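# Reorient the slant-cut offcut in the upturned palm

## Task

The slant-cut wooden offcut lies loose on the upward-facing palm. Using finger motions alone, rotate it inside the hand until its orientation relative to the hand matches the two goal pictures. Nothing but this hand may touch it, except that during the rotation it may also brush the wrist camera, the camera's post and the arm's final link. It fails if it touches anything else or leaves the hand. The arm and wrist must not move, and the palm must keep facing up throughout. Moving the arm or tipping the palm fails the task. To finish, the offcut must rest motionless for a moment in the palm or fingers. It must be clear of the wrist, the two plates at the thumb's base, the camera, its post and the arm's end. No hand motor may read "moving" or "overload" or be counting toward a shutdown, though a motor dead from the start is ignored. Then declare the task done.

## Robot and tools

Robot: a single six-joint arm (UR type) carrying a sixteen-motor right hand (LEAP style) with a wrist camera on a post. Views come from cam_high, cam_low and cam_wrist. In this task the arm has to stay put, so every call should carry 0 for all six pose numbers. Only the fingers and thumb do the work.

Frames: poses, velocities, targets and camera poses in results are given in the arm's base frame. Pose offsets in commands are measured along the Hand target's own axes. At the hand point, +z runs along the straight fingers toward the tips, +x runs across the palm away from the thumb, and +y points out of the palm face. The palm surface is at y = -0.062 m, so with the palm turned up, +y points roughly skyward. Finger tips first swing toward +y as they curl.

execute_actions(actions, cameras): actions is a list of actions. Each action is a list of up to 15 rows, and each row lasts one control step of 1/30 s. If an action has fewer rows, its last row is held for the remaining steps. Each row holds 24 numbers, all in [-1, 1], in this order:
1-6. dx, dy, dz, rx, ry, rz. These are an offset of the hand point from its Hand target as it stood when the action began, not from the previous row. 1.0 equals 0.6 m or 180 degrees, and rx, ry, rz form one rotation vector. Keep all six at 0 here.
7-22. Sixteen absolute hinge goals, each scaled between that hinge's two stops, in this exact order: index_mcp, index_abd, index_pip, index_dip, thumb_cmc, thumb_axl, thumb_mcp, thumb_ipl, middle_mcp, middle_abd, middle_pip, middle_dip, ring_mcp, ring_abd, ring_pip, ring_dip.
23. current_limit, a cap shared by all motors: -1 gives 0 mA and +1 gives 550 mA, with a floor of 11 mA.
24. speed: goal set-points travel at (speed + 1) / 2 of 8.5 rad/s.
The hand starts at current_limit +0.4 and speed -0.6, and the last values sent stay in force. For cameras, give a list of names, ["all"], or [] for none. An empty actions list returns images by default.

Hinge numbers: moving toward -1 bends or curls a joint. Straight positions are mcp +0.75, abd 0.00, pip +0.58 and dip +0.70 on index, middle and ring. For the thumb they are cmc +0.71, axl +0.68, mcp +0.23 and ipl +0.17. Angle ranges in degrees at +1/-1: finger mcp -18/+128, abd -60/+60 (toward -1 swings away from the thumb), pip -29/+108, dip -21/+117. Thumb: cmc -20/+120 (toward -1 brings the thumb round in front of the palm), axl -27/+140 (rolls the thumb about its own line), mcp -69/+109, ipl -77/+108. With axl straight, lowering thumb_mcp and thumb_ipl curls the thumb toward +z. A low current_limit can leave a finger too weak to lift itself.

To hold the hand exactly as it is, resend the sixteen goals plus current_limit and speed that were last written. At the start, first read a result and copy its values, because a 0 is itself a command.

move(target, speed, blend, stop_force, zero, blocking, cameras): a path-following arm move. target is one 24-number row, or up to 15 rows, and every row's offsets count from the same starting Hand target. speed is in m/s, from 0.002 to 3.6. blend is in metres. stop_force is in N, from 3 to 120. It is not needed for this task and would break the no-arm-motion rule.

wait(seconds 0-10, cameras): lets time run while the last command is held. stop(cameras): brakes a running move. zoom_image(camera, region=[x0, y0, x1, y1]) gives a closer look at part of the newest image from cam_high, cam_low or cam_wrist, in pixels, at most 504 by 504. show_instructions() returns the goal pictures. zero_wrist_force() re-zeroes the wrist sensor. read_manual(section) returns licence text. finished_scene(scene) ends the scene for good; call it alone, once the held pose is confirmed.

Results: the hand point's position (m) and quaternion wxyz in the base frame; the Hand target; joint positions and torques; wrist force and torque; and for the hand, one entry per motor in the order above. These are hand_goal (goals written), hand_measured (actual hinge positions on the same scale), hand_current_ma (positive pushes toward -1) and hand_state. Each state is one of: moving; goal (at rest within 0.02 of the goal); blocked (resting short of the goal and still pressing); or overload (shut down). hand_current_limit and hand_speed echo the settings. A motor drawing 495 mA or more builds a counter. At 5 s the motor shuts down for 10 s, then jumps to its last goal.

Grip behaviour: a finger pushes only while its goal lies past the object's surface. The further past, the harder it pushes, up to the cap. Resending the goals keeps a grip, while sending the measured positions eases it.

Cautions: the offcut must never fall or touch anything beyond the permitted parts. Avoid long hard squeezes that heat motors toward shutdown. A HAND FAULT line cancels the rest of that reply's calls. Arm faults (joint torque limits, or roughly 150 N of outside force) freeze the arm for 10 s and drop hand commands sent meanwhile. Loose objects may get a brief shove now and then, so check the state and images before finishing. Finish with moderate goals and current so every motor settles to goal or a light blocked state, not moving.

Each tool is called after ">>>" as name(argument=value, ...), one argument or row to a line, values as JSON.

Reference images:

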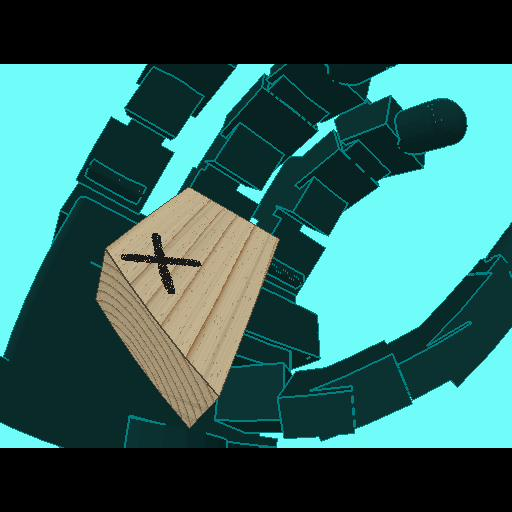

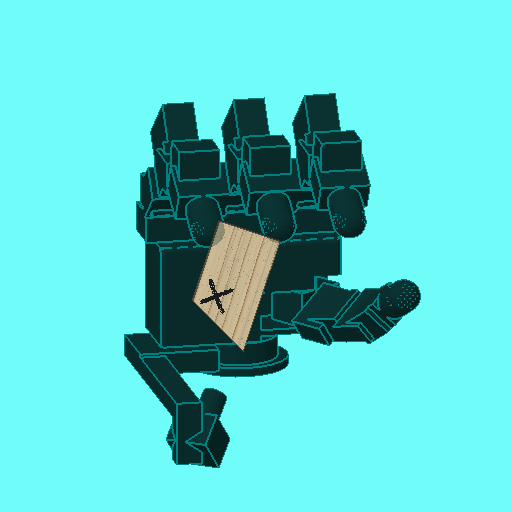

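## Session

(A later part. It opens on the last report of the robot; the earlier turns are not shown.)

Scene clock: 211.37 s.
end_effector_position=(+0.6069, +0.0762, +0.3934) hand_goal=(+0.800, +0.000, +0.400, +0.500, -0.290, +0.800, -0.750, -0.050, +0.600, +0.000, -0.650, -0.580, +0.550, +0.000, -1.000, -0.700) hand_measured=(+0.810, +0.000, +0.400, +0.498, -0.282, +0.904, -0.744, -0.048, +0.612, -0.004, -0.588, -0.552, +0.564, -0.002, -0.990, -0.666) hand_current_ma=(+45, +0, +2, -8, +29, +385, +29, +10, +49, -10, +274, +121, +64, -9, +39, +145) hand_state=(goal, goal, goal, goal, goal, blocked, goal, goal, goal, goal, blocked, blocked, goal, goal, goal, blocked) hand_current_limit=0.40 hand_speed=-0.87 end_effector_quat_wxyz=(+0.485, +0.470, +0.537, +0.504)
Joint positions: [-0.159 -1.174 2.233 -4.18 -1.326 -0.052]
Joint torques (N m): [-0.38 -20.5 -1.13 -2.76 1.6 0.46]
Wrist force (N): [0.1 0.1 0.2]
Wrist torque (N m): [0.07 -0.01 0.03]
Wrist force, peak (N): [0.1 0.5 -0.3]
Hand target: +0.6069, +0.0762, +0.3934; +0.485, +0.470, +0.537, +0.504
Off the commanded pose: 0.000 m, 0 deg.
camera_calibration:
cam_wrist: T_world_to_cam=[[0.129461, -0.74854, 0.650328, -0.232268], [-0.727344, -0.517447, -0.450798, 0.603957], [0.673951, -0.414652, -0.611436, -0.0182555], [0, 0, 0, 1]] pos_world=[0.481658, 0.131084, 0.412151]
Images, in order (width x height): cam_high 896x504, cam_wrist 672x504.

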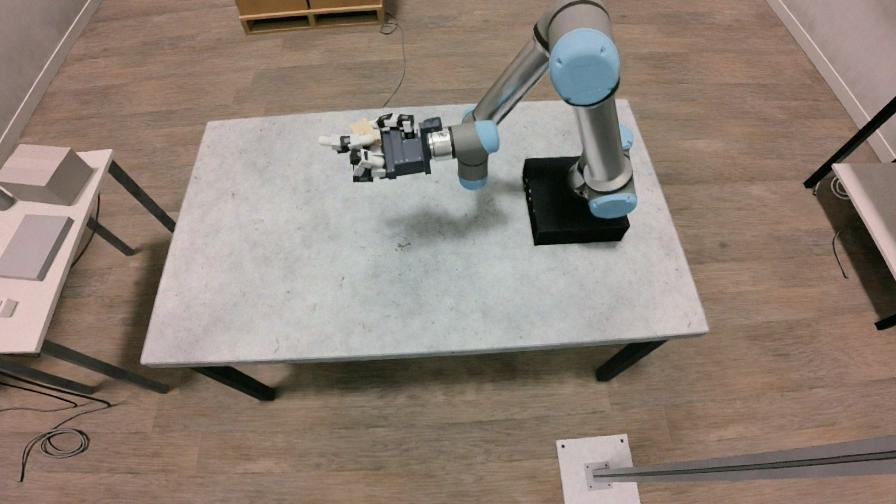

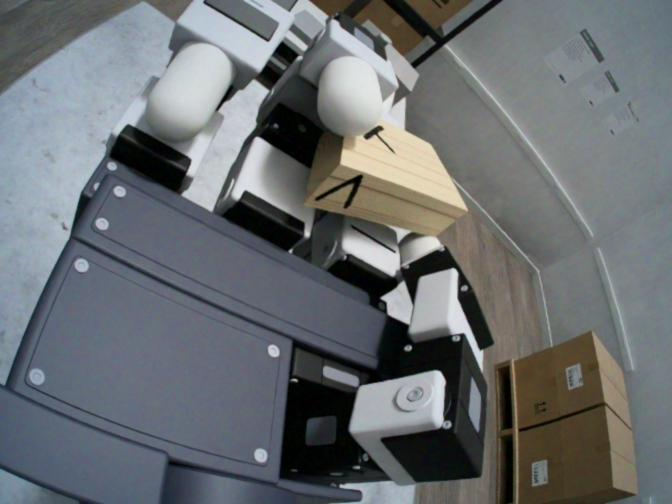

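>>> execute_actions(
  actions=[
    [[0,0,0,0,0,0,0.8,0,0.4,0.5,-0.29,1,-0.45,-0.15,0.6,0,-0.65,-0.58,0.55,0,-1,-0.7,0.4,-0.8]],
    [[0,0,0,0,0,0,0.8,0,0.4,0.5,-0.32,1,-0.6,0.02,0.6,0,-0.65,-0.58,0.55,0,-1,-0.7,0.4,-0.8]],
    [[0,0,0,0,0,0,0.8,0,0.4,0.5,-0.32,0.85,-0.6,0.02,0.6,0,-0.65,-0.58,0.55,0,-1,-0.7,0.4,-0.85]],
  ],
  cameras=["cam_wrist"],
)

>>> execute_actions(
  actions=[
    [[0,0,0,0,0,0,0.8,0,0.4,0.5,-0.32,0.75,-0.6,0.02,0.6,0,-0.65,-0.58,0.55,0,-1,-0.7,0.4,-0.87]],
    [[0,0,0,0,0,0,0.8,0,0.4,0.5,-0.32,0.6,-0.63,0.0,0.6,0,-0.65,-0.58,0.55,0,-1,-0.7,0.4,-0.87]],
  ],
  cameras=["cam_wrist","cam_high"],
)

>>> zoom_image(
  camera="cam_high",
  region=[320, 50, 500, 190],
)

Scene clock: 213.67 s.
end_effector_position=(+0.6069, +0.0762, +0.3934) hand_goal=(+0.800, +0.000, +0.400, +0.500, -0.320, +0.850, -0.600, +0.020, +0.600, +0.000, -0.650, -0.580, +0.550, +0.000, -1.000, -0.700) hand_measured=(+0.810, +0.000, +0.400, +0.498, -0.308, +0.908, -0.602, +0.018, +0.612, -0.004, -0.588, -0.552, +0.564, -0.002, -0.990, -0.666) hand_current_ma=(+45, +0, +2, -8, +47, +315, -10, -10, +49, -10, +274, +121, +64, -9, +39, +145) hand_state=(goal, goal, goal, goal, goal, blocked, goal, goal, goal, goal, blocked, blocked, goal, goal, goal, blocked) hand_current_limit=0.40 hand_speed=-0.85 end_effector_quat_wxyz=(+0.485, +0.470, +0.537, +0.504)
Joint positions: [-0.159 -1.174 2.233 -4.18 -1.326 -0.052]
Joint torques (N m): [-0.32 -20.36 -1.19 -2.88 1.62 0.86]
Wrist force (N): [0.0 0.0 0.0]
Wrist torque (N m): [0.09 0.01 0.02]
Wrist force, peak (N): [-0.3 0.4 -0.1]
Hand target: +0.6069, +0.0762, +0.3934; +0.485, +0.470, +0.537, +0.504
Off the commanded pose: 0.000 m, 0 deg.
camera_calibration:
cam_wrist: T_world_to_cam=[[0.129461, -0.74854, 0.650328, -0.232268], [-0.727344, -0.517447, -0.450798, 0.603957], [0.673951, -0.414652, -0.611436, -0.0182555], [0, 0, 0, 1]] pos_world=[0.481658, 0.131084, 0.412151]
Images, in order (width x height): cam_wrist 672x504.

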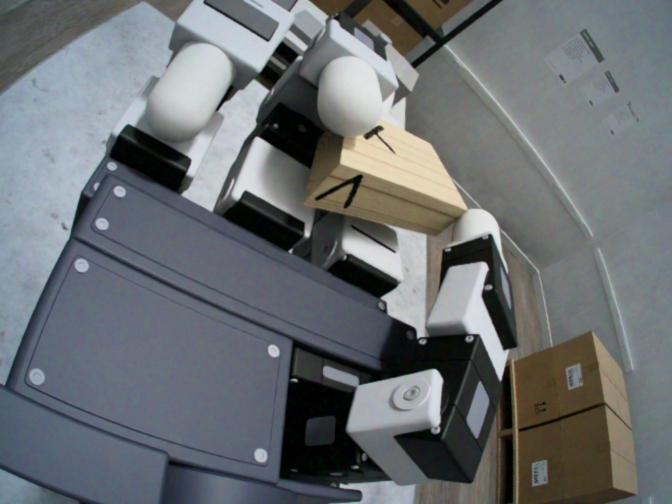

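Scene clock: 214.87 s.
end_effector_position=(+0.6069, +0.0762, +0.3934) hand_goal=(+0.800, +0.000, +0.400, +0.500, -0.320, +0.600, -0.630, +0.000, +0.600, +0.000, -0.650, -0.580, +0.550, +0.000, -1.000, -0.700) hand_measured=(+0.810, +0.000, +0.400, +0.498, -0.306, +0.906, -0.606, +0.014, +0.612, -0.004, -0.588, -0.552, +0.564, -0.002, -0.990, -0.666) hand_current_ma=(+45, +0, +2, -8, +55, +385, +136, +79, +49, -10, +274, +121, +64, -9, +39, +145) hand_state=(goal, goal, goal, goal, goal, blocked, blocked, goal, goal, goal, blocked, blocked, goal, goal, goal, blocked) hand_current_limit=0.40 hand_speed=-0.87 end_effector_quat_wxyz=(+0.485, +0.470, +0.537, +0.504)
Joint positions: [-0.159 -1.174 2.233 -4.18 -1.326 -0.052]
Joint torques (N m): [-0.87 -20.06 -2.66 -2.69 1.67 0.65]
Wrist force (N): [0.1 0.0 -0.2]
Wrist torque (N m): [0.09 -0.01 0.03]
Wrist force, peak (N): [0.2 0.6 0.3]
Hand target: +0.6069, +0.0762, +0.3934; +0.485, +0.470, +0.537, +0.504
Off the commanded pose: 0.000 m, 0 deg.
camera_calibration:
cam_wrist: T_world_to_cam=[[0.129461, -0.74854, 0.650328, -0.232268], [-0.727344, -0.517447, -0.450798, 0.603957], [0.673951, -0.414652, -0.611436, -0.0182555], [0, 0, 0, 1]] pos_world=[0.481658, 0.131084, 0.412151]
Images, in order (width x height): cam_high 896x504, cam_wrist 672x504.

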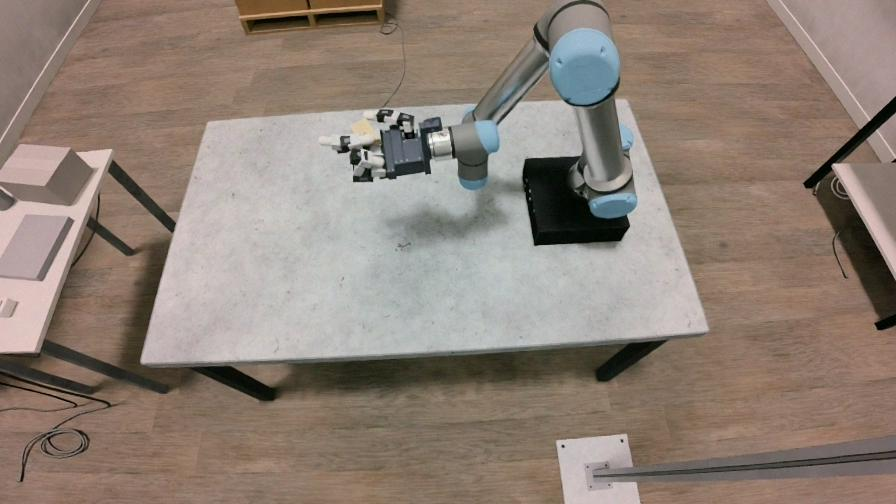

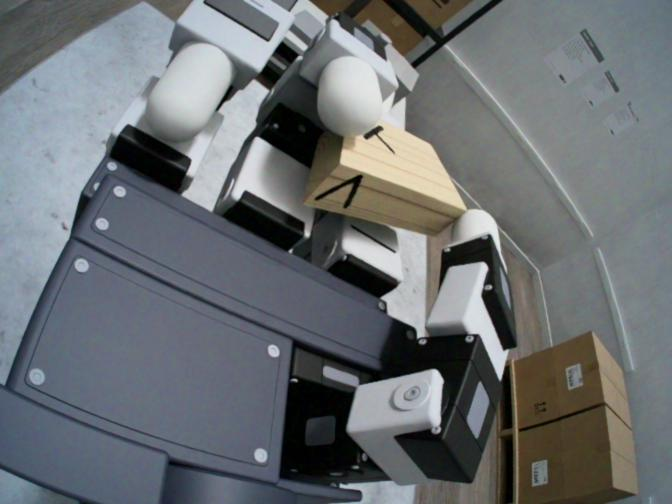

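Scaled by 2.800 from the camera's 896x504 image, which has a finer 1280x720 frame.

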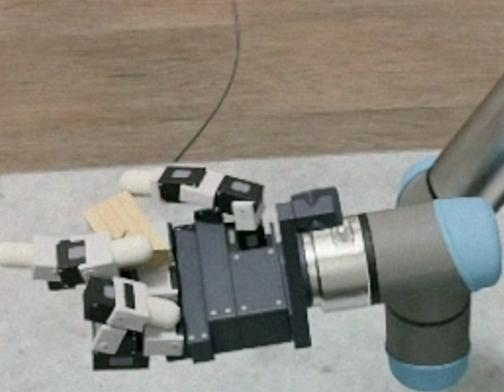

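>>> execute_actions(
  actions=[
    [[0,0,0,0,0,0,0.8,0,0.4,0.5,-0.32,0.65,-0.65,0.02,0.62,0,-0.57,-0.54,0.55,0,-1,-0.7,0.4,-0.87]],
    [[0,0,0,0,0,0,0.8,0,0.4,0.5,-0.32,0.6,-0.65,0.0,0.65,0,-0.53,-0.52,0.55,0,-1,-0.7,0.4,-0.9]],
  ],
  cameras=["cam_wrist"],
)

>>> execute_actions(
  actions=[
    [[0,0,0,0,0,0,0.8,0,0.4,0.5,-0.32,0.55,-0.68,0.0,0.7,0,-0.5,-0.5,0.55,0,-1,-0.7,0.4,-0.9]],
    [[0,0,0,0,0,0,0.8,0,0.4,0.5,-0.32,0.5,-0.7,0.0,0.74,0,-0.48,-0.5,0.55,0,-1,-0.7,0.4,-0.9]],
  ],
  cameras=["cam_wrist"],
)

Scene clock: 216.37 s.
end_effector_position=(+0.6069, +0.0762, +0.3934) hand_goal=(+0.800, +0.000, +0.400, +0.500, -0.320, +0.600, -0.650, +0.000, +0.650, +0.000, -0.530, -0.520, +0.550, +0.000, -1.000, -0.700) hand_measured=(+0.810, +0.000, +0.400, +0.498, -0.306, +0.766, -0.642, +0.004, +0.666, -0.006, -0.526, -0.520, +0.564, -0.002, -0.990, -0.666) hand_current_ma=(+45, +0, +2, -8, +54, +385, +45, +24, +65, -19, +15, +2, +64, -9, +39, +145) hand_state=(goal, goal, goal, goal, goal, blocked, goal, goal, goal, goal, goal, goal, goal, goal, goal, blocked) hand_current_limit=0.40 hand_speed=-0.90 end_effector_quat_wxyz=(+0.485, +0.470, +0.537, +0.504)
Joint positions: [-0.159 -1.174 2.233 -4.18 -1.326 -0.052]
Joint torques (N m): [-0.34 -19.74 -2.39 -2.8 1.72 0.88]
Wrist force (N): [-0.1 0.1 -0.2]
Wrist torque (N m): [0.10 0.02 0.00]
Wrist force, peak (N): [-0.5 0.0 -0.3]
Hand target: +0.6069, +0.0762, +0.3934; +0.485, +0.470, +0.537, +0.504
Off the commanded pose: 0.000 m, 0 deg.
camera_calibration:
cam_wrist: T_world_to_cam=[[0.129461, -0.74854, 0.650328, -0.232268], [-0.727344, -0.517447, -0.450798, 0.603957], [0.673951, -0.414652, -0.611436, -0.0182555], [0, 0, 0, 1]] pos_world=[0.481658, 0.131084, 0.412151]
Images, in order (width x height): cam_wrist 672x504.

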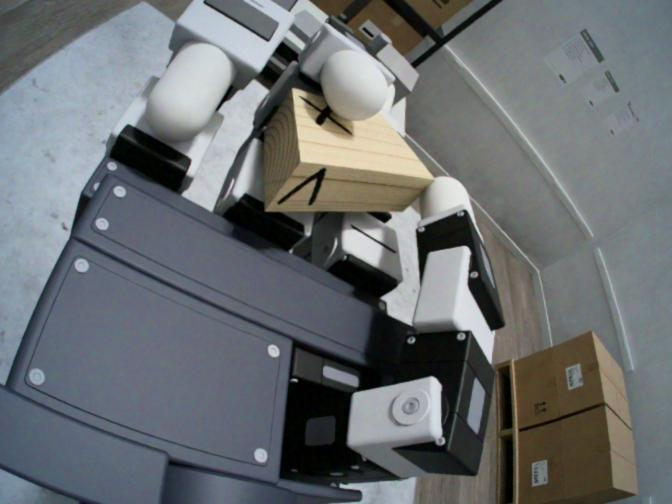

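Scene clock: 217.57 s.
end_effector_position=(+0.6069, +0.0762, +0.3934) hand_goal=(+0.800, +0.000, +0.400, +0.500, -0.320, +0.500, -0.700, +0.000, +0.740, +0.000, -0.480, -0.500, +0.550, +0.000, -1.000, -0.700) hand_measured=(+0.810, +0.000, +0.400, +0.498, -0.314, +0.512, -0.686, +0.006, +0.746, -0.004, -0.482, -0.502, +0.564, -0.002, -0.988, -0.668) hand_current_ma=(+45, +0, +2, -8, +26, +58, +68, +34, +26, -11, -7, -10, +63, -5, +44, +138) hand_state=(goal, goal, goal, goal, goal, goal, goal, goal, goal, goal, goal, goal, goal, goal, goal, blocked) hand_current_limit=0.40 hand_speed=-0.90 end_effector_quat_wxyz=(+0.485, +0.470, +0.537, +0.504)
Joint positions: [-0.159 -1.174 2.233 -4.18 -1.326 -0.052]
Joint torques (N m): [-0.64 -19.96 -1.4 -2.87 1.35 0.75]
Wrist force (N): [0.0 0.3 -0.2]
Wrist torque (N m): [0.13 0.01 -0.01]
Wrist force, peak (N): [0.0 0.6 -0.1]
Hand target: +0.6069, +0.0762, +0.3934; +0.485, +0.470, +0.537, +0.504
Off the commanded pose: 0.000 m, 0 deg.
camera_calibration:
cam_wrist: T_world_to_cam=[[0.129461, -0.74854, 0.650328, -0.232268], [-0.727344, -0.517447, -0.450798, 0.603957], [0.673951, -0.414652, -0.611436, -0.0182555], [0, 0, 0, 1]] pos_world=[0.481658, 0.131084, 0.412151]
Images, in order (width x height): cam_wrist 672x504.

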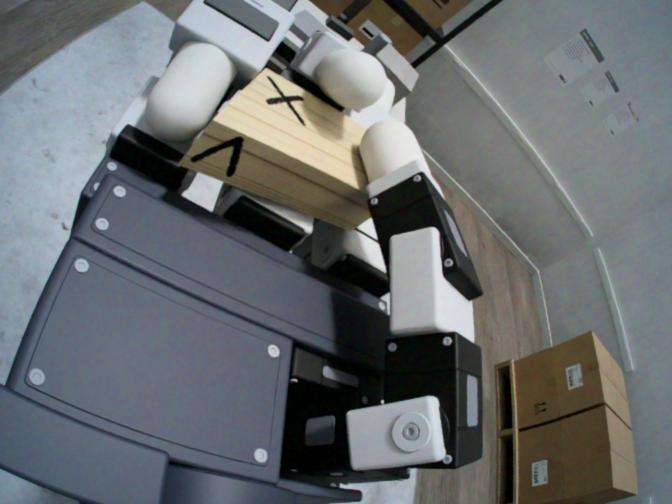

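>>> execute_actions(
  actions=[
    [[0,0,0,0,0,0,0.8,0,0.4,0.5,-0.32,0.55,-0.66,0.0,0.75,0,-0.2,0,0.55,0,-0.6,-0.5,0.4,-0.75]],
    [[0,0,0,0,0,0,0.8,0,0.4,0.5,-0.32,0.55,-0.66,0.0,0.75,0,0.2,0.3,0.4,0,-0.55,-0.45,0.4,-0.8]],
    [[0,0,0,0,0,0,0.8,0,0.4,0.5,-0.32,0.55,-0.66,0.0,0.75,0,0.4,0.5,0.35,0,-0.8,-0.5,0.3,-0.8]],
  ],
  cameras=["cam_wrist"],
)

>>> execute_actions(
  actions=[
    [[0,0,0,0,0,0,0.8,0,0.4,0.5,-0.2,0.7,-0.4,-0.1,0.75,0,0.4,0.5,0.3,0,-0.8,-0.5,0.3,-0.8]],
    [[0,0,0,0,0,0,0.8,0,0.4,0.5,-0.1,0.3,0.2,-0.5,0.75,0,0.4,0.5,0.3,0,-0.8,-0.5,0.3,-0.7]],
    [[0,0,0,0,0,0,0.8,0,0.4,0.5,-0.3,-0.25,0.2,-0.93,0.75,0,0.4,0.5,0.3,0,-0.8,-0.5,0.3,-0.7]],
    [[0,0,0,0,0,0,0.8,0,0.4,0.5,-0.46,-0.3,-0.28,-0.95,0.75,0,0.4,0.5,0.3,0,-0.8,-0.5,0.3,-0.8]],
  ],
  cameras=["cam_wrist"],
)

Scene clock: 219.80 s.
end_effector_position=(+0.6069, +0.0762, +0.3934) hand_goal=(+0.800, +0.000, +0.400, +0.500, -0.320, +0.550, -0.660, +0.000, +0.750, +0.000, +0.400, +0.500, +0.350, +0.000, -0.800, -0.500) hand_measured=(+0.810, +0.000, +0.400, +0.498, -0.316, +0.548, -0.670, +0.002, +0.758, -0.004, +0.400, +0.498, +0.364, -0.002, -0.798, -0.498) hand_current_ma=(+45, +0, +2, -8, +14, -5, -53, +5, +30, -11, -1, -8, +63, -5, +6, +8) hand_state=(goal, goal, goal, goal, goal, goal, goal, goal, goal, goal, goal, goal, goal, goal, goal, goal) hand_current_limit=0.30 hand_speed=-0.80 end_effector_quat_wxyz=(+0.485, +0.470, +0.537, +0.504)
Joint positions: [-0.159 -1.174 2.233 -4.18 -1.326 -0.052]
Joint torques (N m): [-0.54 -20.8 -2.8 -2.8 0.84 0.96]
Wrist force (N): [-0.4 0.1 0.3]
Wrist torque (N m): [0.06 0.05 -0.04]
Wrist force, peak (N): [-0.5 0.3 0.0]
Hand target: +0.6069, +0.0762, +0.3934; +0.485, +0.470, +0.537, +0.504
Off the commanded pose: 0.000 m, 0 deg.
camera_calibration:
cam_wrist: T_world_to_cam=[[0.129461, -0.74854, 0.650328, -0.232268], [-0.727344, -0.517447, -0.450798, 0.603957], [0.673951, -0.414652, -0.611436, -0.0182555], [0, 0, 0, 1]] pos_world=[0.481658, 0.131084, 0.412151]
Images, in order (width x height): cam_wrist 672x504.

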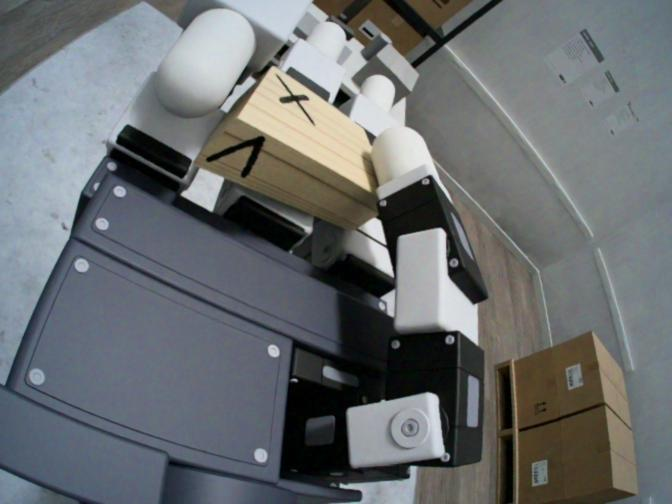

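Scene clock: 222.43 s.
end_effector_position=(+0.6069, +0.0762, +0.3934) hand_goal=(+0.800, +0.000, +0.400, +0.500, -0.460, -0.300, -0.280, -0.950, +0.750, +0.000, +0.400, +0.500, +0.300, +0.000, -0.800, -0.500) hand_measured=(+0.810, +0.000, +0.400, +0.498, -0.460, -0.298, -0.280, -0.948, +0.758, -0.004, +0.400, +0.498, +0.314, -0.002, -0.798, -0.498) hand_current_ma=(+45, +0, +2, -8, +0, +12, -2, +5, +30, -11, -1, -8, +60, -5, +6, +8) hand_state=(goal, goal, goal, goal, goal, goal, goal, goal, goal, goal, goal, goal, goal, goal, goal, goal) hand_current_limit=0.30 hand_speed=-0.80 end_effector_quat_wxyz=(+0.485, +0.470, +0.537, +0.504)
Joint positions: [-0.159 -1.174 2.233 -4.18 -1.326 -0.052]
Joint torques (N m): [-1.07 -19.29 -3.05 -2.83 0.1 0.91]
Wrist force (N): [0.1 0.3 -0.1]
Wrist torque (N m): [0.10 -0.02 -0.01]
Wrist force, peak (N): [-0.5 0.3 -0.2]
Hand target: +0.6069, +0.0762, +0.3934; +0.485, +0.470, +0.537, +0.504
Off the commanded pose: 0.000 m, 0 deg.
camera_calibration:
cam_wrist: T_world_to_cam=[[0.129461, -0.74854, 0.650328, -0.232268], [-0.727344, -0.517447, -0.450798, 0.603957], [0.673951, -0.414652, -0.611436, -0.0182555], [0, 0, 0, 1]] pos_world=[0.481658, 0.131084, 0.412151]
Images, in order (width x height): cam_wrist 672x504.

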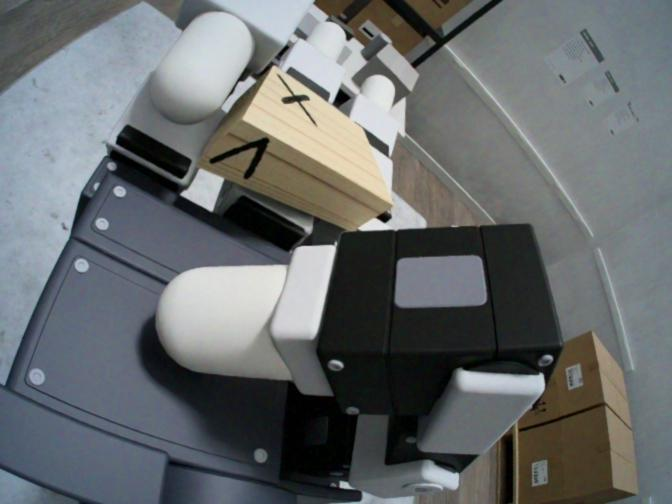

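>>> execute_actions(
  actions=[
    [[0,0,0,0,0,0,0.8,0,0.4,0.5,-0.48,-0.05,-0.28,-0.95,0.75,0,0.4,0.5,0.3,0,-0.85,-0.5,0.3,-0.87]],
    [[0,0,0,0,0,0,0.8,0,0.4,0.5,-0.48,0.12,-0.28,-0.95,0.75,0,0.4,0.5,0.3,0,-0.85,-0.5,0.3,-0.87]],
    [[0,0,0,0,0,0,0.8,0,0.4,0.5,-0.48,0.25,-0.28,-0.95,0.75,0,0.4,0.5,0.3,0,-0.85,-0.5,0.3,-0.87]],
  ],
  cameras=["cam_wrist"],
)

>>> execute_actions(
  actions=[
    [[0,0,0,0,0,0,0.8,0,0.4,0.5,-0.48,0.4,-0.28,-0.95,0.75,0,0.4,0.5,0.3,0,-0.85,-0.5,0.3,-0.87]],
    [[0,0,0,0,0,0,0.8,0,0.4,0.5,-0.48,0.5,-0.3,-0.88,0.75,0,0.4,0.5,0.3,0,-0.85,-0.5,0.3,-0.87]],
  ],
  cameras=["cam_wrist"],
)

Scene clock: 224.50 s.
end_effector_position=(+0.6069, +0.0762, +0.3934) hand_goal=(+0.800, +0.000, +0.400, +0.500, -0.480, +0.250, -0.280, -0.950, +0.750, +0.000, +0.400, +0.500, +0.300, +0.000, -0.850, -0.500) hand_measured=(+0.810, +0.000, +0.400, +0.498, -0.480, +0.248, -0.280, -0.948, +0.758, -0.004, +0.400, +0.498, +0.314, -0.002, -0.848, -0.498) hand_current_ma=(+45, +0, +2, -8, +0, -10, -3, +5, +30, -11, -1, -8, +59, -5, +5, +8) hand_state=(goal, goal, goal, goal, goal, goal, goal, goal, goal, goal, goal, goal, goal, goal, goal, goal) hand_current_limit=0.30 hand_speed=-0.87 end_effector_quat_wxyz=(+0.485, +0.470, +0.537, +0.504)
Joint positions: [-0.159 -1.174 2.233 -4.18 -1.326 -0.052]
Joint torques (N m): [-0.46 -19.86 -1.75 -2.86 -0.68 0.94]
Wrist force (N): [-0.1 -0.1 -0.1]
Wrist torque (N m): [0.07 0.02 -0.04]
Wrist force, peak (N): [0.0 0.5 -0.4]
Hand target: +0.6069, +0.0762, +0.3934; +0.485, +0.470, +0.537, +0.504
Off the commanded pose: 0.000 m, 0 deg.
camera_calibration:
cam_wrist: T_world_to_cam=[[0.129461, -0.74854, 0.650328, -0.232268], [-0.727344, -0.517447, -0.450798, 0.603957], [0.673951, -0.414652, -0.611436, -0.0182555], [0, 0, 0, 1]] pos_world=[0.481658, 0.131084, 0.412151]
Images, in order (width x height): cam_wrist 672x504.

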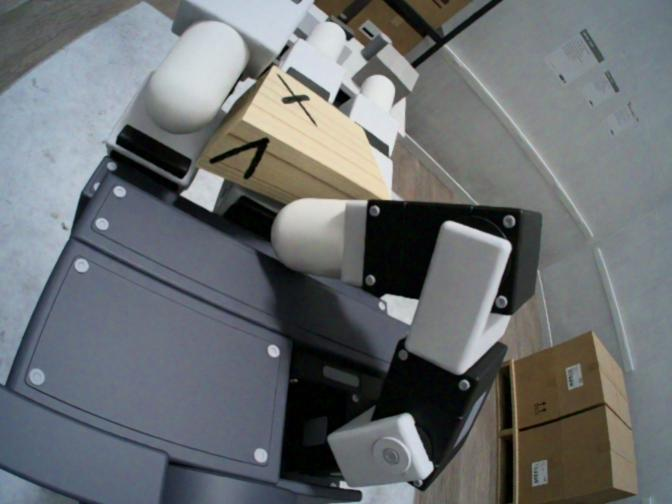

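Scene clock: 225.70 s.
end_effector_position=(+0.6069, +0.0762, +0.3934) hand_goal=(+0.800, +0.000, +0.400, +0.500, -0.480, +0.500, -0.300, -0.880, +0.750, +0.000, +0.400, +0.500, +0.300, +0.000, -0.850, -0.500) hand_measured=(+0.810, +0.000, +0.400, +0.498, -0.480, +0.498, -0.300, -0.884, +0.758, -0.004, +0.400, +0.498, +0.314, -0.002, -0.848, -0.498) hand_current_ma=(+45, +0, +2, -8, +0, -10, -4, -17, +30, -11, -1, -8, +59, -5, +5, +8) hand_state=(goal, goal, goal, goal, goal, goal, goal, goal, goal, goal, goal, goal, goal, goal, goal, goal) hand_current_limit=0.30 hand_speed=-0.87 end_effector_quat_wxyz=(+0.485, +0.470, +0.537, +0.504)
Joint positions: [-0.159 -1.174 2.233 -4.18 -1.326 -0.052]
Joint torques (N m): [-0.48 -19.57 -1.01 -2.81 -0.89 0.77]
Wrist force (N): [-0.2 0.0 -0.1]
Wrist torque (N m): [0.08 0.03 -0.03]
Wrist force, peak (N): [0.3 0.3 0.3]
Hand target: +0.6069, +0.0762, +0.3934; +0.485, +0.470, +0.537, +0.504
Off the commanded pose: 0.000 m, 0 deg.
camera_calibration:
cam_wrist: T_world_to_cam=[[0.129461, -0.74854, 0.650328, -0.232268], [-0.727344, -0.517447, -0.450798, 0.603957], [0.673951, -0.414652, -0.611436, -0.0182555], [0, 0, 0, 1]] pos_world=[0.481658, 0.131084, 0.412151]
Images, in order (width x height): cam_wrist 672x504.

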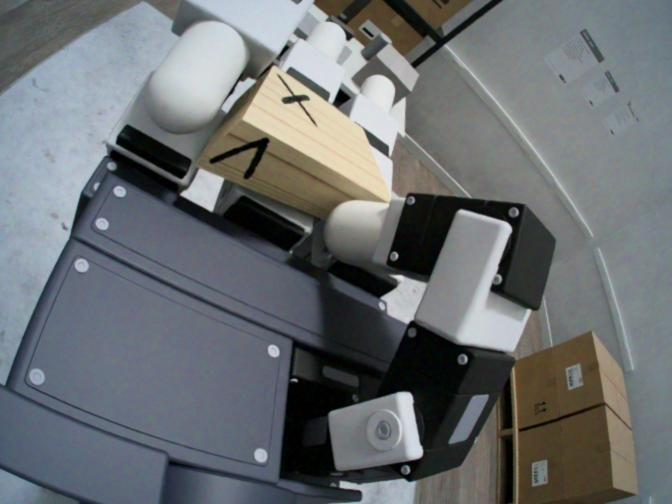

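>>> execute_actions(
  actions=[
    [[0,0,0,0,0,0,0.8,0,0.4,0.5,-0.48,0.6,-0.38,-0.75,0.75,0,0.4,0.5,0.3,0,-0.85,-0.5,0.3,-0.87]],
    [[0,0,0,0,0,0,0.8,0,0.4,0.5,-0.48,0.6,-0.5,-0.6,0.75,0,0.4,0.5,0.3,0,-0.85,-0.5,0.3,-0.87]],
    [[0,0,0,0,0,0,0.8,0,0.4,0.5,-0.5,0.6,-0.62,-0.45,0.75,0,0.4,0.5,0.3,0,-0.85,-0.5,0.3,-0.87]],
  ],
  cameras=["cam_wrist"],
)

>>> execute_actions(
  actions=[
    [[0,0,0,0,0,0,0.8,0,0.4,0.5,-0.52,0.6,-0.75,-0.3,0.75,0,0.4,0.5,0.3,0,-0.85,-0.5,0.3,-0.87]],
    [[0,0,0,0,0,0,0.8,0,0.4,0.5,-0.54,0.6,-0.87,-0.15,0.75,0,0.4,0.5,0.3,0,-0.85,-0.5,0.3,-0.87]],
  ],
  cameras=["cam_wrist"],
)

Scene clock: 227.80 s.
end_effector_position=(+0.6069, +0.0762, +0.3934) hand_goal=(+0.800, +0.000, +0.400, +0.500, -0.500, +0.600, -0.620, -0.450, +0.750, +0.000, +0.400, +0.500, +0.300, +0.000, -0.850, -0.500) hand_measured=(+0.814, +0.000, +0.400, +0.498, -0.492, +0.594, -0.568, -0.446, +0.758, -0.004, +0.400, +0.498, +0.314, -0.002, -0.848, -0.498) hand_current_ma=(+55, +0, +2, -8, +28, -31, +296, +23, +35, -11, +0, -8, +57, -5, +5, +8) hand_state=(goal, goal, goal, goal, goal, goal, blocked, goal, goal, goal, goal, goal, goal, goal, goal, goal) hand_current_limit=0.30 hand_speed=-0.87 end_effector_quat_wxyz=(+0.485, +0.470, +0.537, +0.504)
Joint positions: [-0.159 -1.174 2.233 -4.18 -1.326 -0.052]
Joint torques (N m): [-2.02 -20.32 -2.25 -2.87 -1.43 0.8]
Wrist force (N): [-0.2 0.2 -0.1]
Wrist torque (N m): [0.11 0.03 -0.03]
Wrist force, peak (N): [-0.5 0.3 0.1]
Hand target: +0.6069, +0.0762, +0.3934; +0.485, +0.470, +0.537, +0.504
Off the commanded pose: 0.000 m, 0 deg.
camera_calibration:
cam_wrist: T_world_to_cam=[[0.129461, -0.74854, 0.650328, -0.232268], [-0.727344, -0.517447, -0.450798, 0.603957], [0.673951, -0.414652, -0.611436, -0.0182555], [0, 0, 0, 1]] pos_world=[0.481658, 0.131084, 0.412151]
Images, in order (width x height): cam_wrist 672x504.

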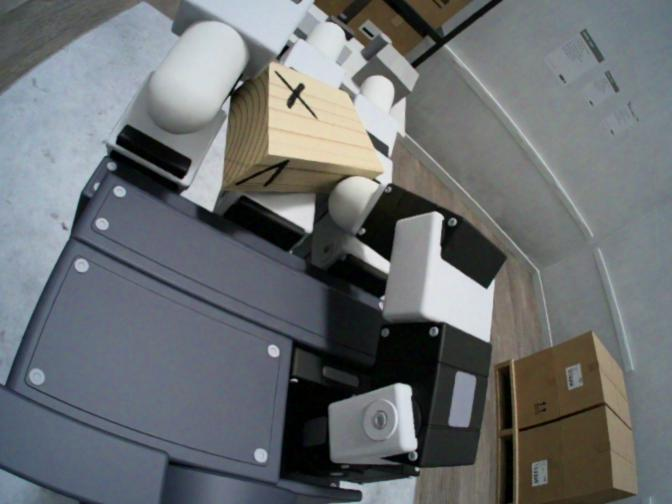

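Scene clock: 229.00 s.
end_effector_position=(+0.6069, +0.0762, +0.3934) hand_goal=(+0.800, +0.000, +0.400, +0.500, -0.540, +0.600, -0.870, -0.150, +0.750, +0.000, +0.400, +0.500, +0.300, +0.000, -0.850, -0.500) hand_measured=(+0.816, +0.000, +0.400, +0.498, -0.532, +0.590, -0.736, -0.140, +0.758, -0.004, +0.400, +0.498, +0.312, -0.002, -0.848, -0.498) hand_current_ma=(+71, +0, +2, -8, +32, -44, +357, +56, +36, -11, +0, -8, +53, -5, +5, +8) hand_state=(goal, goal, goal, goal, goal, goal, blocked, goal, goal, goal, goal, goal, goal, goal, goal, goal) hand_current_limit=0.30 hand_speed=-0.87 end_effector_quat_wxyz=(+0.485, +0.470, +0.537, +0.504)
Joint positions: [-0.159 -1.174 2.233 -4.18 -1.326 -0.052]
Joint torques (N m): [-0.71 -20.4 -1.56 -2.83 -1.37 1.11]
Wrist force (N): [-0.1 0.5 0.1]
Wrist torque (N m): [0.13 0.02 -0.02]
Wrist force, peak (N): [-0.1 0.5 0.1]
Hand target: +0.6069, +0.0762, +0.3934; +0.485, +0.470, +0.537, +0.504
Off the commanded pose: 0.000 m, 0 deg.
camera_calibration:
cam_wrist: T_world_to_cam=[[0.129461, -0.74854, 0.650328, -0.232268], [-0.727344, -0.517447, -0.450798, 0.603957], [0.673951, -0.414652, -0.611436, -0.0182555], [0, 0, 0, 1]] pos_world=[0.481658, 0.131084, 0.412151]
Images, in order (width x height): cam_wrist 672x504.

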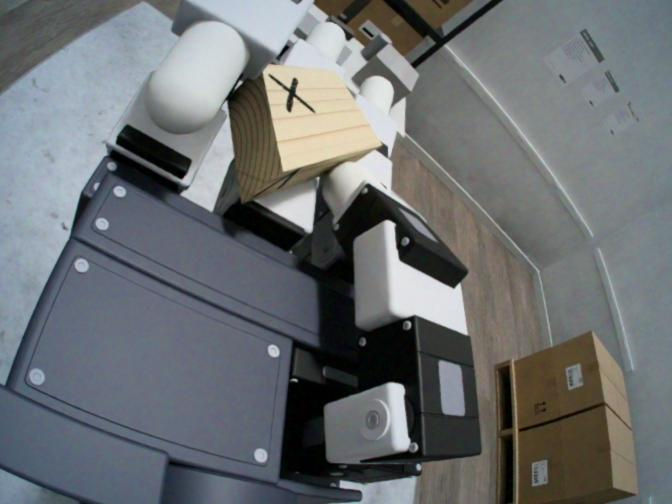

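>>> execute_actions(
  actions=[
    [[0,0,0,0,0,0,0.8,0,0.4,0.5,-0.5,0.62,-0.95,0.0,0.75,0,0.4,0.5,0.3,0,-0.85,-0.5,0.35,-0.87]],
    [[0,0,0,0,0,0,0.8,0,0.4,0.5,-0.5,0.64,-1,0.15,0.75,0,0.4,0.5,0.3,0,-0.85,-0.5,0.35,-0.87]],
  ],
  cameras=["cam_wrist"],
)

>>> execute_actions(
  actions=[
    [[0,0,0,0,0,0,0.8,0,0.4,0.5,-0.52,0.5,-1,0.2,0.75,0,0.4,0.5,0.3,0,-0.85,-0.5,0.4,-0.87]],
    [[0,0,0,0,0,0,0.8,0,0.4,0.5,-0.52,0.45,-1,0.2,0.75,0,0.4,0.5,0.3,0,-0.85,-0.5,0.4,-0.87]],
  ],
  cameras=["cam_wrist","cam_high"],
)

>>> zoom_image(
  camera="cam_high",
  region=[320, 50, 500, 190],
)

Scene clock: 230.53 s.
end_effector_position=(+0.6069, +0.0762, +0.3934) hand_goal=(+0.800, +0.000, +0.400, +0.500, -0.500, +0.640, -1.000, +0.150, +0.750, +0.000, +0.400, +0.500, +0.300, +0.000, -0.850, -0.500) hand_measured=(+0.818, +0.000, +0.400, +0.498, -0.500, +0.592, -0.900, +0.162, +0.758, -0.004, +0.400, +0.498, +0.312, -0.002, -0.848, -0.498) hand_current_ma=(+75, +0, +2, -8, -2, -259, +371, +69, +36, -11, +1, -8, +53, -5, +5, +8) hand_state=(goal, goal, goal, goal, goal, blocked, blocked, goal, goal, goal, goal, goal, goal, goal, goal, goal) hand_current_limit=0.35 hand_speed=-0.87 end_effector_quat_wxyz=(+0.485, +0.470, +0.537, +0.504)
Joint positions: [-0.159 -1.174 2.233 -4.18 -1.326 -0.052]
Joint torques (N m): [-0.45 -19.46 -2.39 -2.65 -1.5 0.96]
Wrist force (N): [-0.4 0.2 0.0]
Wrist torque (N m): [0.11 0.05 -0.05]
Wrist force, peak (N): [0.0 0.6 -0.2]
Hand target: +0.6069, +0.0762, +0.3934; +0.485, +0.470, +0.537, +0.504
Off the commanded pose: 0.000 m, 0 deg.
camera_calibration:
cam_wrist: T_world_to_cam=[[0.129461, -0.74854, 0.650328, -0.232268], [-0.727344, -0.517447, -0.450798, 0.603957], [0.673951, -0.414652, -0.611436, -0.0182555], [0, 0, 0, 1]] pos_world=[0.481658, 0.131084, 0.412151]
Images, in order (width x height): cam_wrist 672x504.

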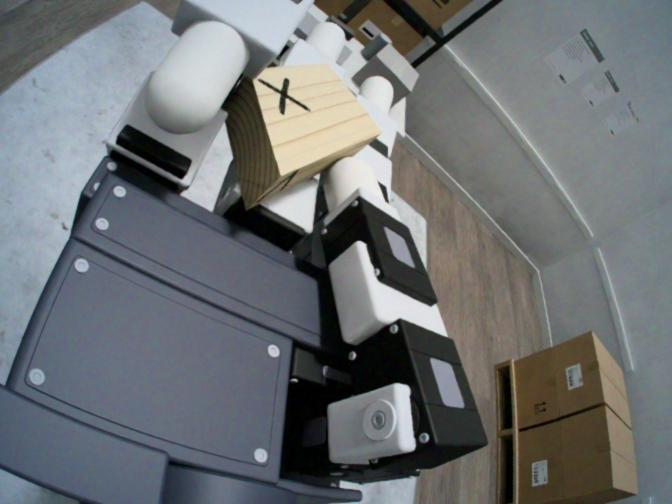

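Scene clock: 231.73 s.
end_effector_position=(+0.6069, +0.0762, +0.3934) hand_goal=(+0.800, +0.000, +0.400, +0.500, -0.520, +0.450, -1.000, +0.200, +0.750, +0.000, +0.400, +0.500, +0.300, +0.000, -0.850, -0.500) hand_measured=(+0.818, +0.000, +0.400, +0.498, -0.520, +0.582, -0.912, +0.192, +0.758, -0.004, +0.400, +0.498, +0.312, -0.002, -0.848, -0.498) hand_current_ma=(+75, +0, +2, -8, +2, +385, +385, -37, +36, -11, +1, -8, +53, -5, +5, +8) hand_state=(goal, goal, goal, goal, goal, blocked, blocked, goal, goal, goal, goal, goal, goal, goal, goal, goal) hand_current_limit=0.40 hand_speed=-0.87 end_effector_quat_wxyz=(+0.485, +0.470, +0.537, +0.504)
Joint positions: [-0.159 -1.174 2.233 -4.18 -1.326 -0.052]
Joint torques (N m): [-1.1 -20.17 -1.87 -2.99 -1.46 1.25]
Wrist force (N): [-0.2 -0.1 0.1]
Wrist torque (N m): [0.07 0.03 -0.03]
Wrist force, peak (N): [-0.1 0.2 -0.6]
Hand target: +0.6069, +0.0762, +0.3934; +0.485, +0.470, +0.537, +0.504
Off the commanded pose: 0.000 m, 0 deg.
camera_calibration:
cam_wrist: T_world_to_cam=[[0.129461, -0.74854, 0.650328, -0.232268], [-0.727344, -0.517447, -0.450798, 0.603957], [0.673951, -0.414652, -0.611436, -0.0182555], [0, 0, 0, 1]] pos_world=[0.481658, 0.131084, 0.412151]
Images, in order (width x height): cam_high 896x504, cam_wrist 672x504.

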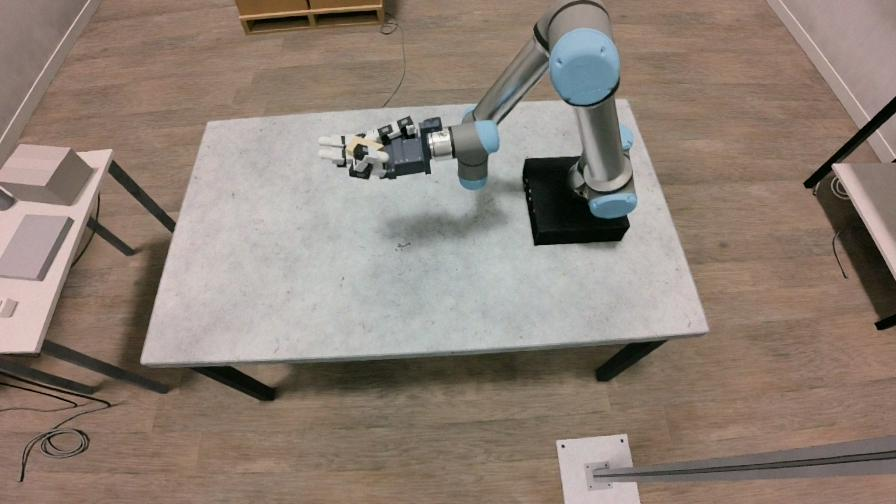

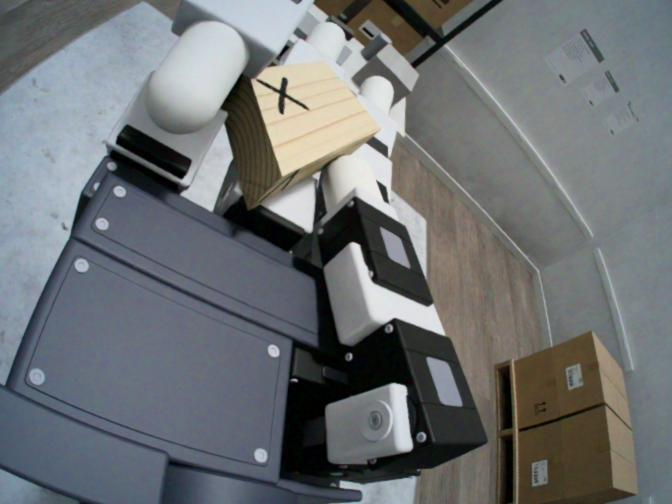

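Scaled by 2.800 from the camera's 896x504 image, which has a finer 1280x720 frame.

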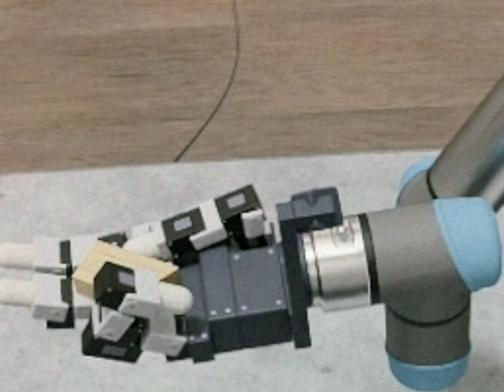

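>>> execute_actions(
  actions=[
    [[0,0,0,0,0,0,0.8,0,0.4,0.5,-0.52,0.57,-0.93,0.2,0.75,0,0.4,0.5,0.5,0,-0.85,-0.5,0.2,-0.87]],
    [[0,0,0,0,0,0,0.8,0,0.4,0.5,-0.52,0.57,-0.93,0.2,0.75,0,0.4,0.5,0.75,0,-0.85,-0.5,0.2,-0.87]],
  ],
  cameras=["cam_wrist","cam_high"],
)

>>> zoom_image(
  camera="cam_high",
  region=[320, 100, 420, 190],
)

Scene clock: 233.37 s.
end_effector_position=(+0.6069, +0.0762, +0.3934) hand_goal=(+0.800, +0.000, +0.400, +0.500, -0.520, +0.570, -0.930, +0.200, +0.750, +0.000, +0.400, +0.500, +0.750, +0.000, -0.850, -0.500) hand_measured=(+0.818, +0.000, +0.400, +0.498, -0.520, +0.580, -0.910, +0.196, +0.760, -0.002, +0.402, +0.498, +0.752, -0.002, -0.848, -0.498) hand_current_ma=(+75, +0, +2, -8, +2, +52, +111, -23, +45, -9, +4, -8, +11, -5, +5, +8) hand_state=(goal, goal, goal, goal, goal, goal, blocked, goal, goal, goal, goal, goal, goal, goal, goal, goal) hand_current_limit=0.20 hand_speed=-0.87 end_effector_quat_wxyz=(+0.485, +0.470, +0.537, +0.504)
Joint positions: [-0.159 -1.174 2.233 -4.18 -1.326 -0.052]
Joint torques (N m): [-1.32 -21.38 -1.73 -2.85 -1.31 0.95]
Wrist force (N): [0.3 0.4 0.0]
Wrist torque (N m): [0.14 -0.03 0.02]
Wrist force, peak (N): [0.1 0.5 0.4]
Hand target: +0.6069, +0.0762, +0.3934; +0.485, +0.470, +0.537, +0.504
Off the commanded pose: 0.000 m, 0 deg.
camera_calibration:
cam_wrist: T_world_to_cam=[[0.129461, -0.74854, 0.650328, -0.232268], [-0.727344, -0.517447, -0.450798, 0.603957], [0.673951, -0.414652, -0.611436, -0.0182555], [0, 0, 0, 1]] pos_world=[0.481658, 0.131084, 0.412151]
Images, in order (width x height): cam_high 896x504, cam_wrist 672x504.

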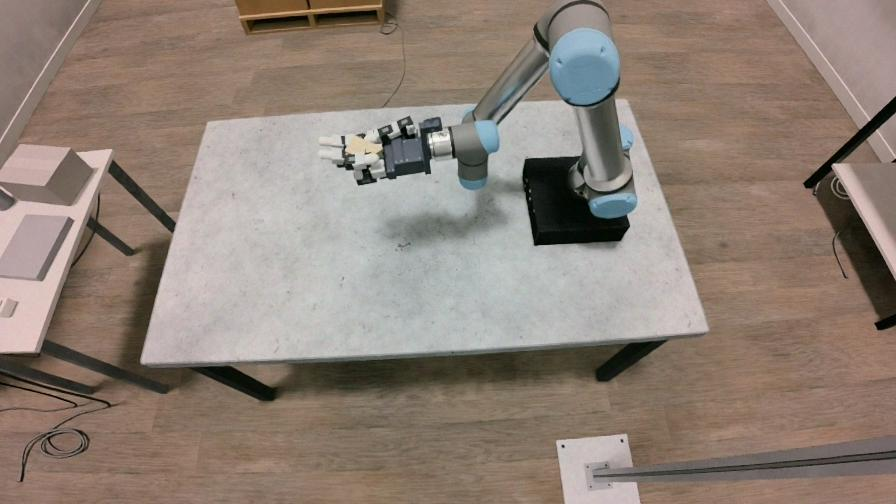

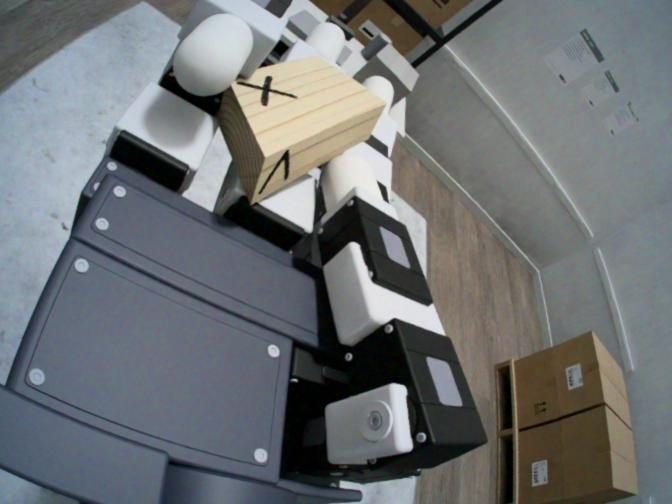

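Scaled by 5.040 from the camera's 896x504 image, which has a finer 1280x720 frame.

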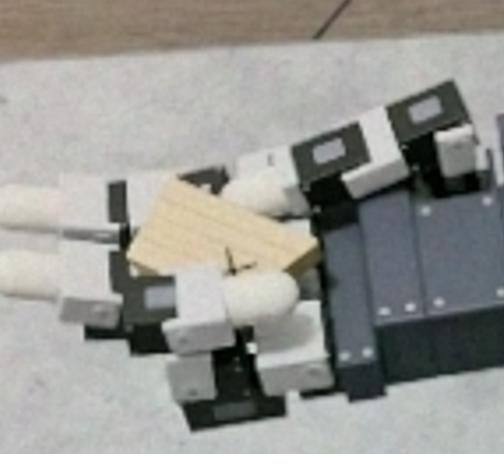

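>>> execute_actions(
  actions=[
    [[0,0,0,0,0,0,0.78,0,0.55,0.6,-0.52,0.57,-0.95,0.2,0.76,0,0.55,0.6,0.72,0,-0.95,-0.7,0.25,-0.87]],
    [[0,0,0,0,0,0,0.78,0,0.55,0.6,-0.52,0.45,-0.98,0.2,0.76,0,0.55,0.6,0.65,0,-1,-0.75,0.3,-0.87]],
    [[0,0,0,0,0,0,0.78,0,0.55,0.6,-0.52,0.35,-1,0.25,0.76,0,0.55,0.6,0.6,0,-1,-0.75,0.35,-0.87]],
  ],
  cameras=["cam_wrist","cam_high"],
)

>>> zoom_image(
  camera="cam_high",
  region=[320, 100, 420, 190],
)

Scene clock: 236.30 s.
end_effector_position=(+0.6069, +0.0762, +0.3934) hand_goal=(+0.780, +0.000, +0.550, +0.600, -0.520, +0.350, -1.000, +0.250, +0.760, +0.000, +0.550, +0.600, +0.600, +0.000, -1.000, -0.750) hand_measured=(+0.802, +0.000, +0.550, +0.598, -0.512, +0.420, -0.920, +0.238, +0.780, -0.002, +0.550, +0.598, +0.616, +0.000, -0.948, -0.722) hand_current_ma=(+96, +0, -1, -9, +32, +371, +371, -60, +91, -9, -1, -7, +66, +3, +226, +118) hand_state=(blocked, goal, goal, goal, goal, blocked, blocked, goal, blocked, goal, goal, goal, goal, goal, blocked, blocked) hand_current_limit=0.35 hand_speed=-0.87 end_effector_quat_wxyz=(+0.485, +0.470, +0.537, +0.504)
Joint positions: [-0.159 -1.174 2.233 -4.18 -1.326 -0.052]
Joint torques (N m): [-0.26 -19.77 -1.74 -2.72 -1.24 1.09]
Wrist force (N): [-0.1 0.3 0.0]
Wrist torque (N m): [0.13 0.01 -0.02]
Wrist force, peak (N): [0.1 0.5 0.2]
Hand target: +0.6069, +0.0762, +0.3934; +0.485, +0.470, +0.537, +0.504
Off the commanded pose: 0.000 m, 0 deg.
camera_calibration:
cam_wrist: T_world_to_cam=[[0.129461, -0.74854, 0.650328, -0.232268], [-0.727344, -0.517447, -0.450798, 0.603957], [0.673951, -0.414652, -0.611436, -0.0182555], [0, 0, 0, 1]] pos_world=[0.481658, 0.131084, 0.412151]
Images, in order (width x height): cam_high 896x504, cam_wrist 672x504.

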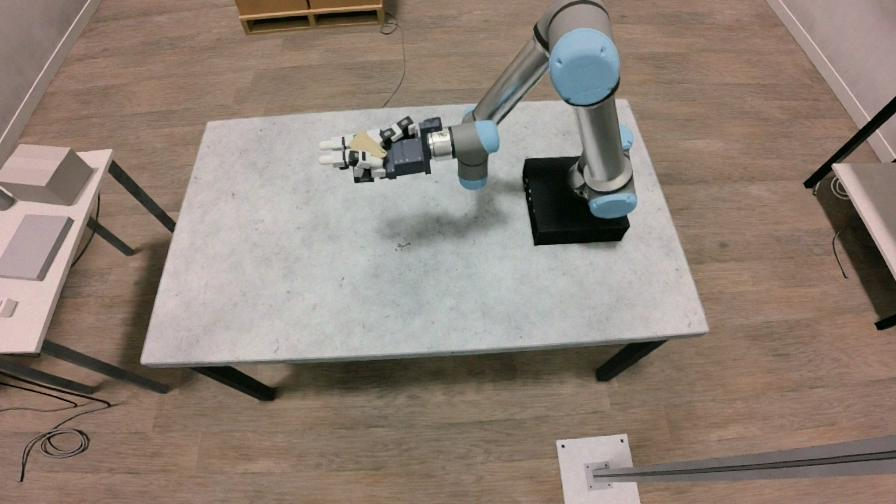

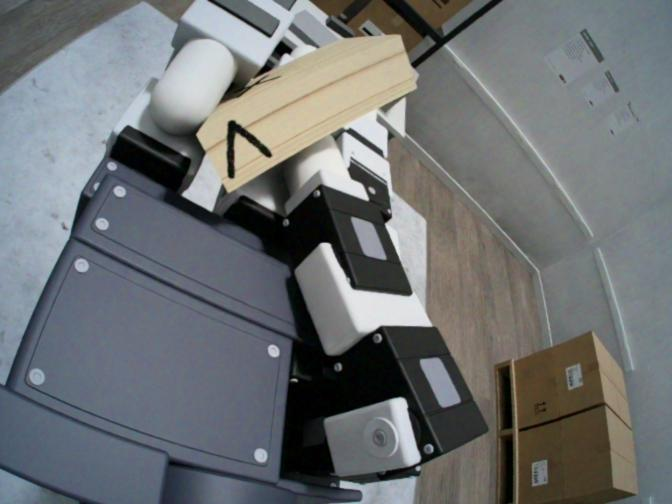

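Scaled by 5.040 from the camera's 896x504 image, which has a finer 1280x720 frame.

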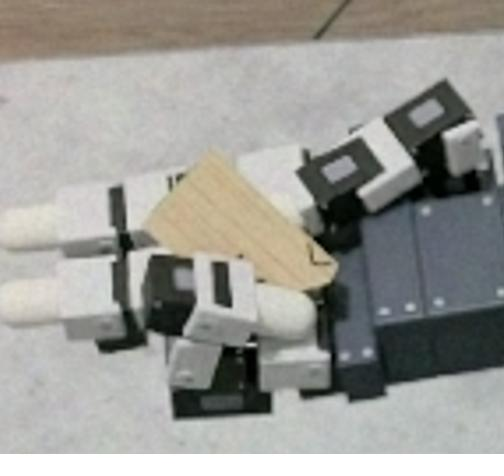

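>>> execute_actions(
  actions=[
    [[0,0,0,0,0,0,0.78,0,0.55,0.6,-0.5,0.6,-0.9,0.2,0.76,0,0.55,0.6,0.6,0,-0.95,-0.72,0.3,-0.87]],
    [[0,0,0,0,0,0,0.78,0,0.55,0.6,-0.45,0.7,-0.75,0.1,0.76,0,0.55,0.6,0.65,0,-0.9,-0.65,0.3,-0.85]],
  ],
  cameras=["cam_wrist","cam_high"],
)

>>> zoom_image(
  camera="cam_high",
  region=[320, 100, 420, 190],
)

Scene clock: 237.90 s.
end_effector_position=(+0.6069, +0.0762, +0.3934) hand_goal=(+0.780, +0.000, +0.550, +0.600, -0.450, +0.700, -0.750, +0.100, +0.760, +0.000, +0.550, +0.600, +0.650, +0.000, -0.900, -0.650) hand_measured=(+0.802, +0.000, +0.550, +0.598, -0.452, +0.698, -0.762, +0.102, +0.780, -0.002, +0.550, +0.598, +0.654, +0.000, -0.902, -0.652) hand_current_ma=(+96, +0, -1, -9, -6, -9, -59, +5, +91, -9, -1, -7, +13, +3, -10, -10) hand_state=(blocked, goal, goal, goal, goal, goal, goal, goal, blocked, goal, goal, goal, goal, goal, goal, goal) hand_current_limit=0.30 hand_speed=-0.85 end_effector_quat_wxyz=(+0.485, +0.470, +0.537, +0.504)
Joint positions: [-0.159 -1.174 2.233 -4.18 -1.326 -0.052]
Joint torques (N m): [-1.36 -19.72 -1.57 -3.03 -1.27 1.02]
Wrist force (N): [-0.1 0.1 0.0]
Wrist torque (N m): [0.09 0.01 -0.01]
Wrist force, peak (N): [-0.1 0.4 -0.3]
Hand target: +0.6069, +0.0762, +0.3934; +0.485, +0.470, +0.537, +0.504
Off the commanded pose: 0.000 m, 0 deg.
camera_calibration:
cam_wrist: T_world_to_cam=[[0.129461, -0.74854, 0.650328, -0.232268], [-0.727344, -0.517447, -0.450798, 0.603957], [0.673951, -0.414652, -0.611436, -0.0182555], [0, 0, 0, 1]] pos_world=[0.481658, 0.131084, 0.412151]
Images, in order (width x height): cam_high 896x504, cam_wrist 672x504.

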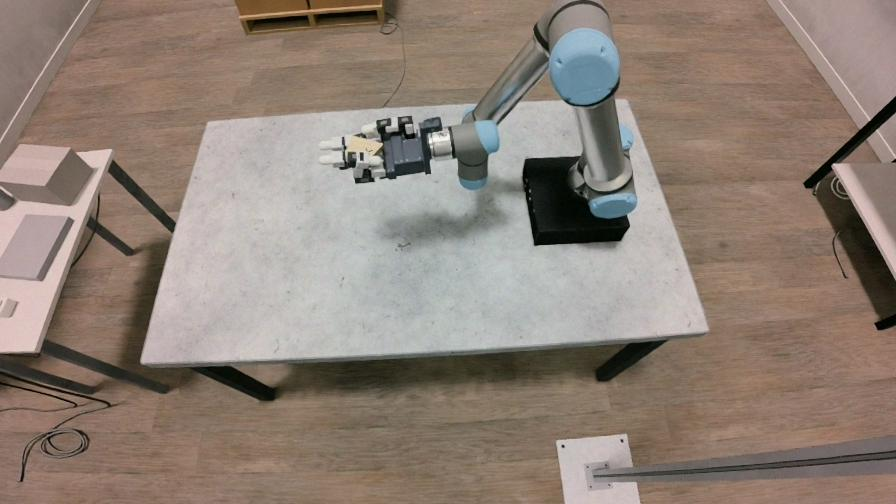

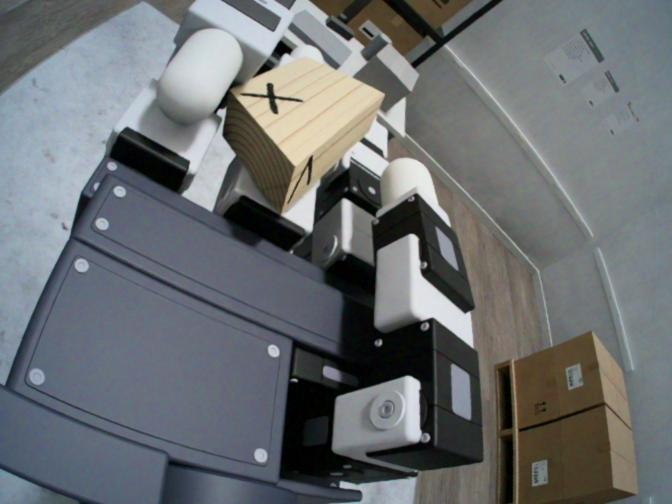

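Scaled by 5.040 from the camera's 896x504 image, which has a finer 1280x720 frame.

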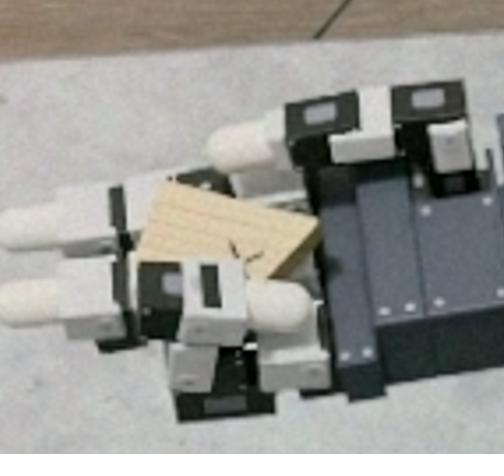

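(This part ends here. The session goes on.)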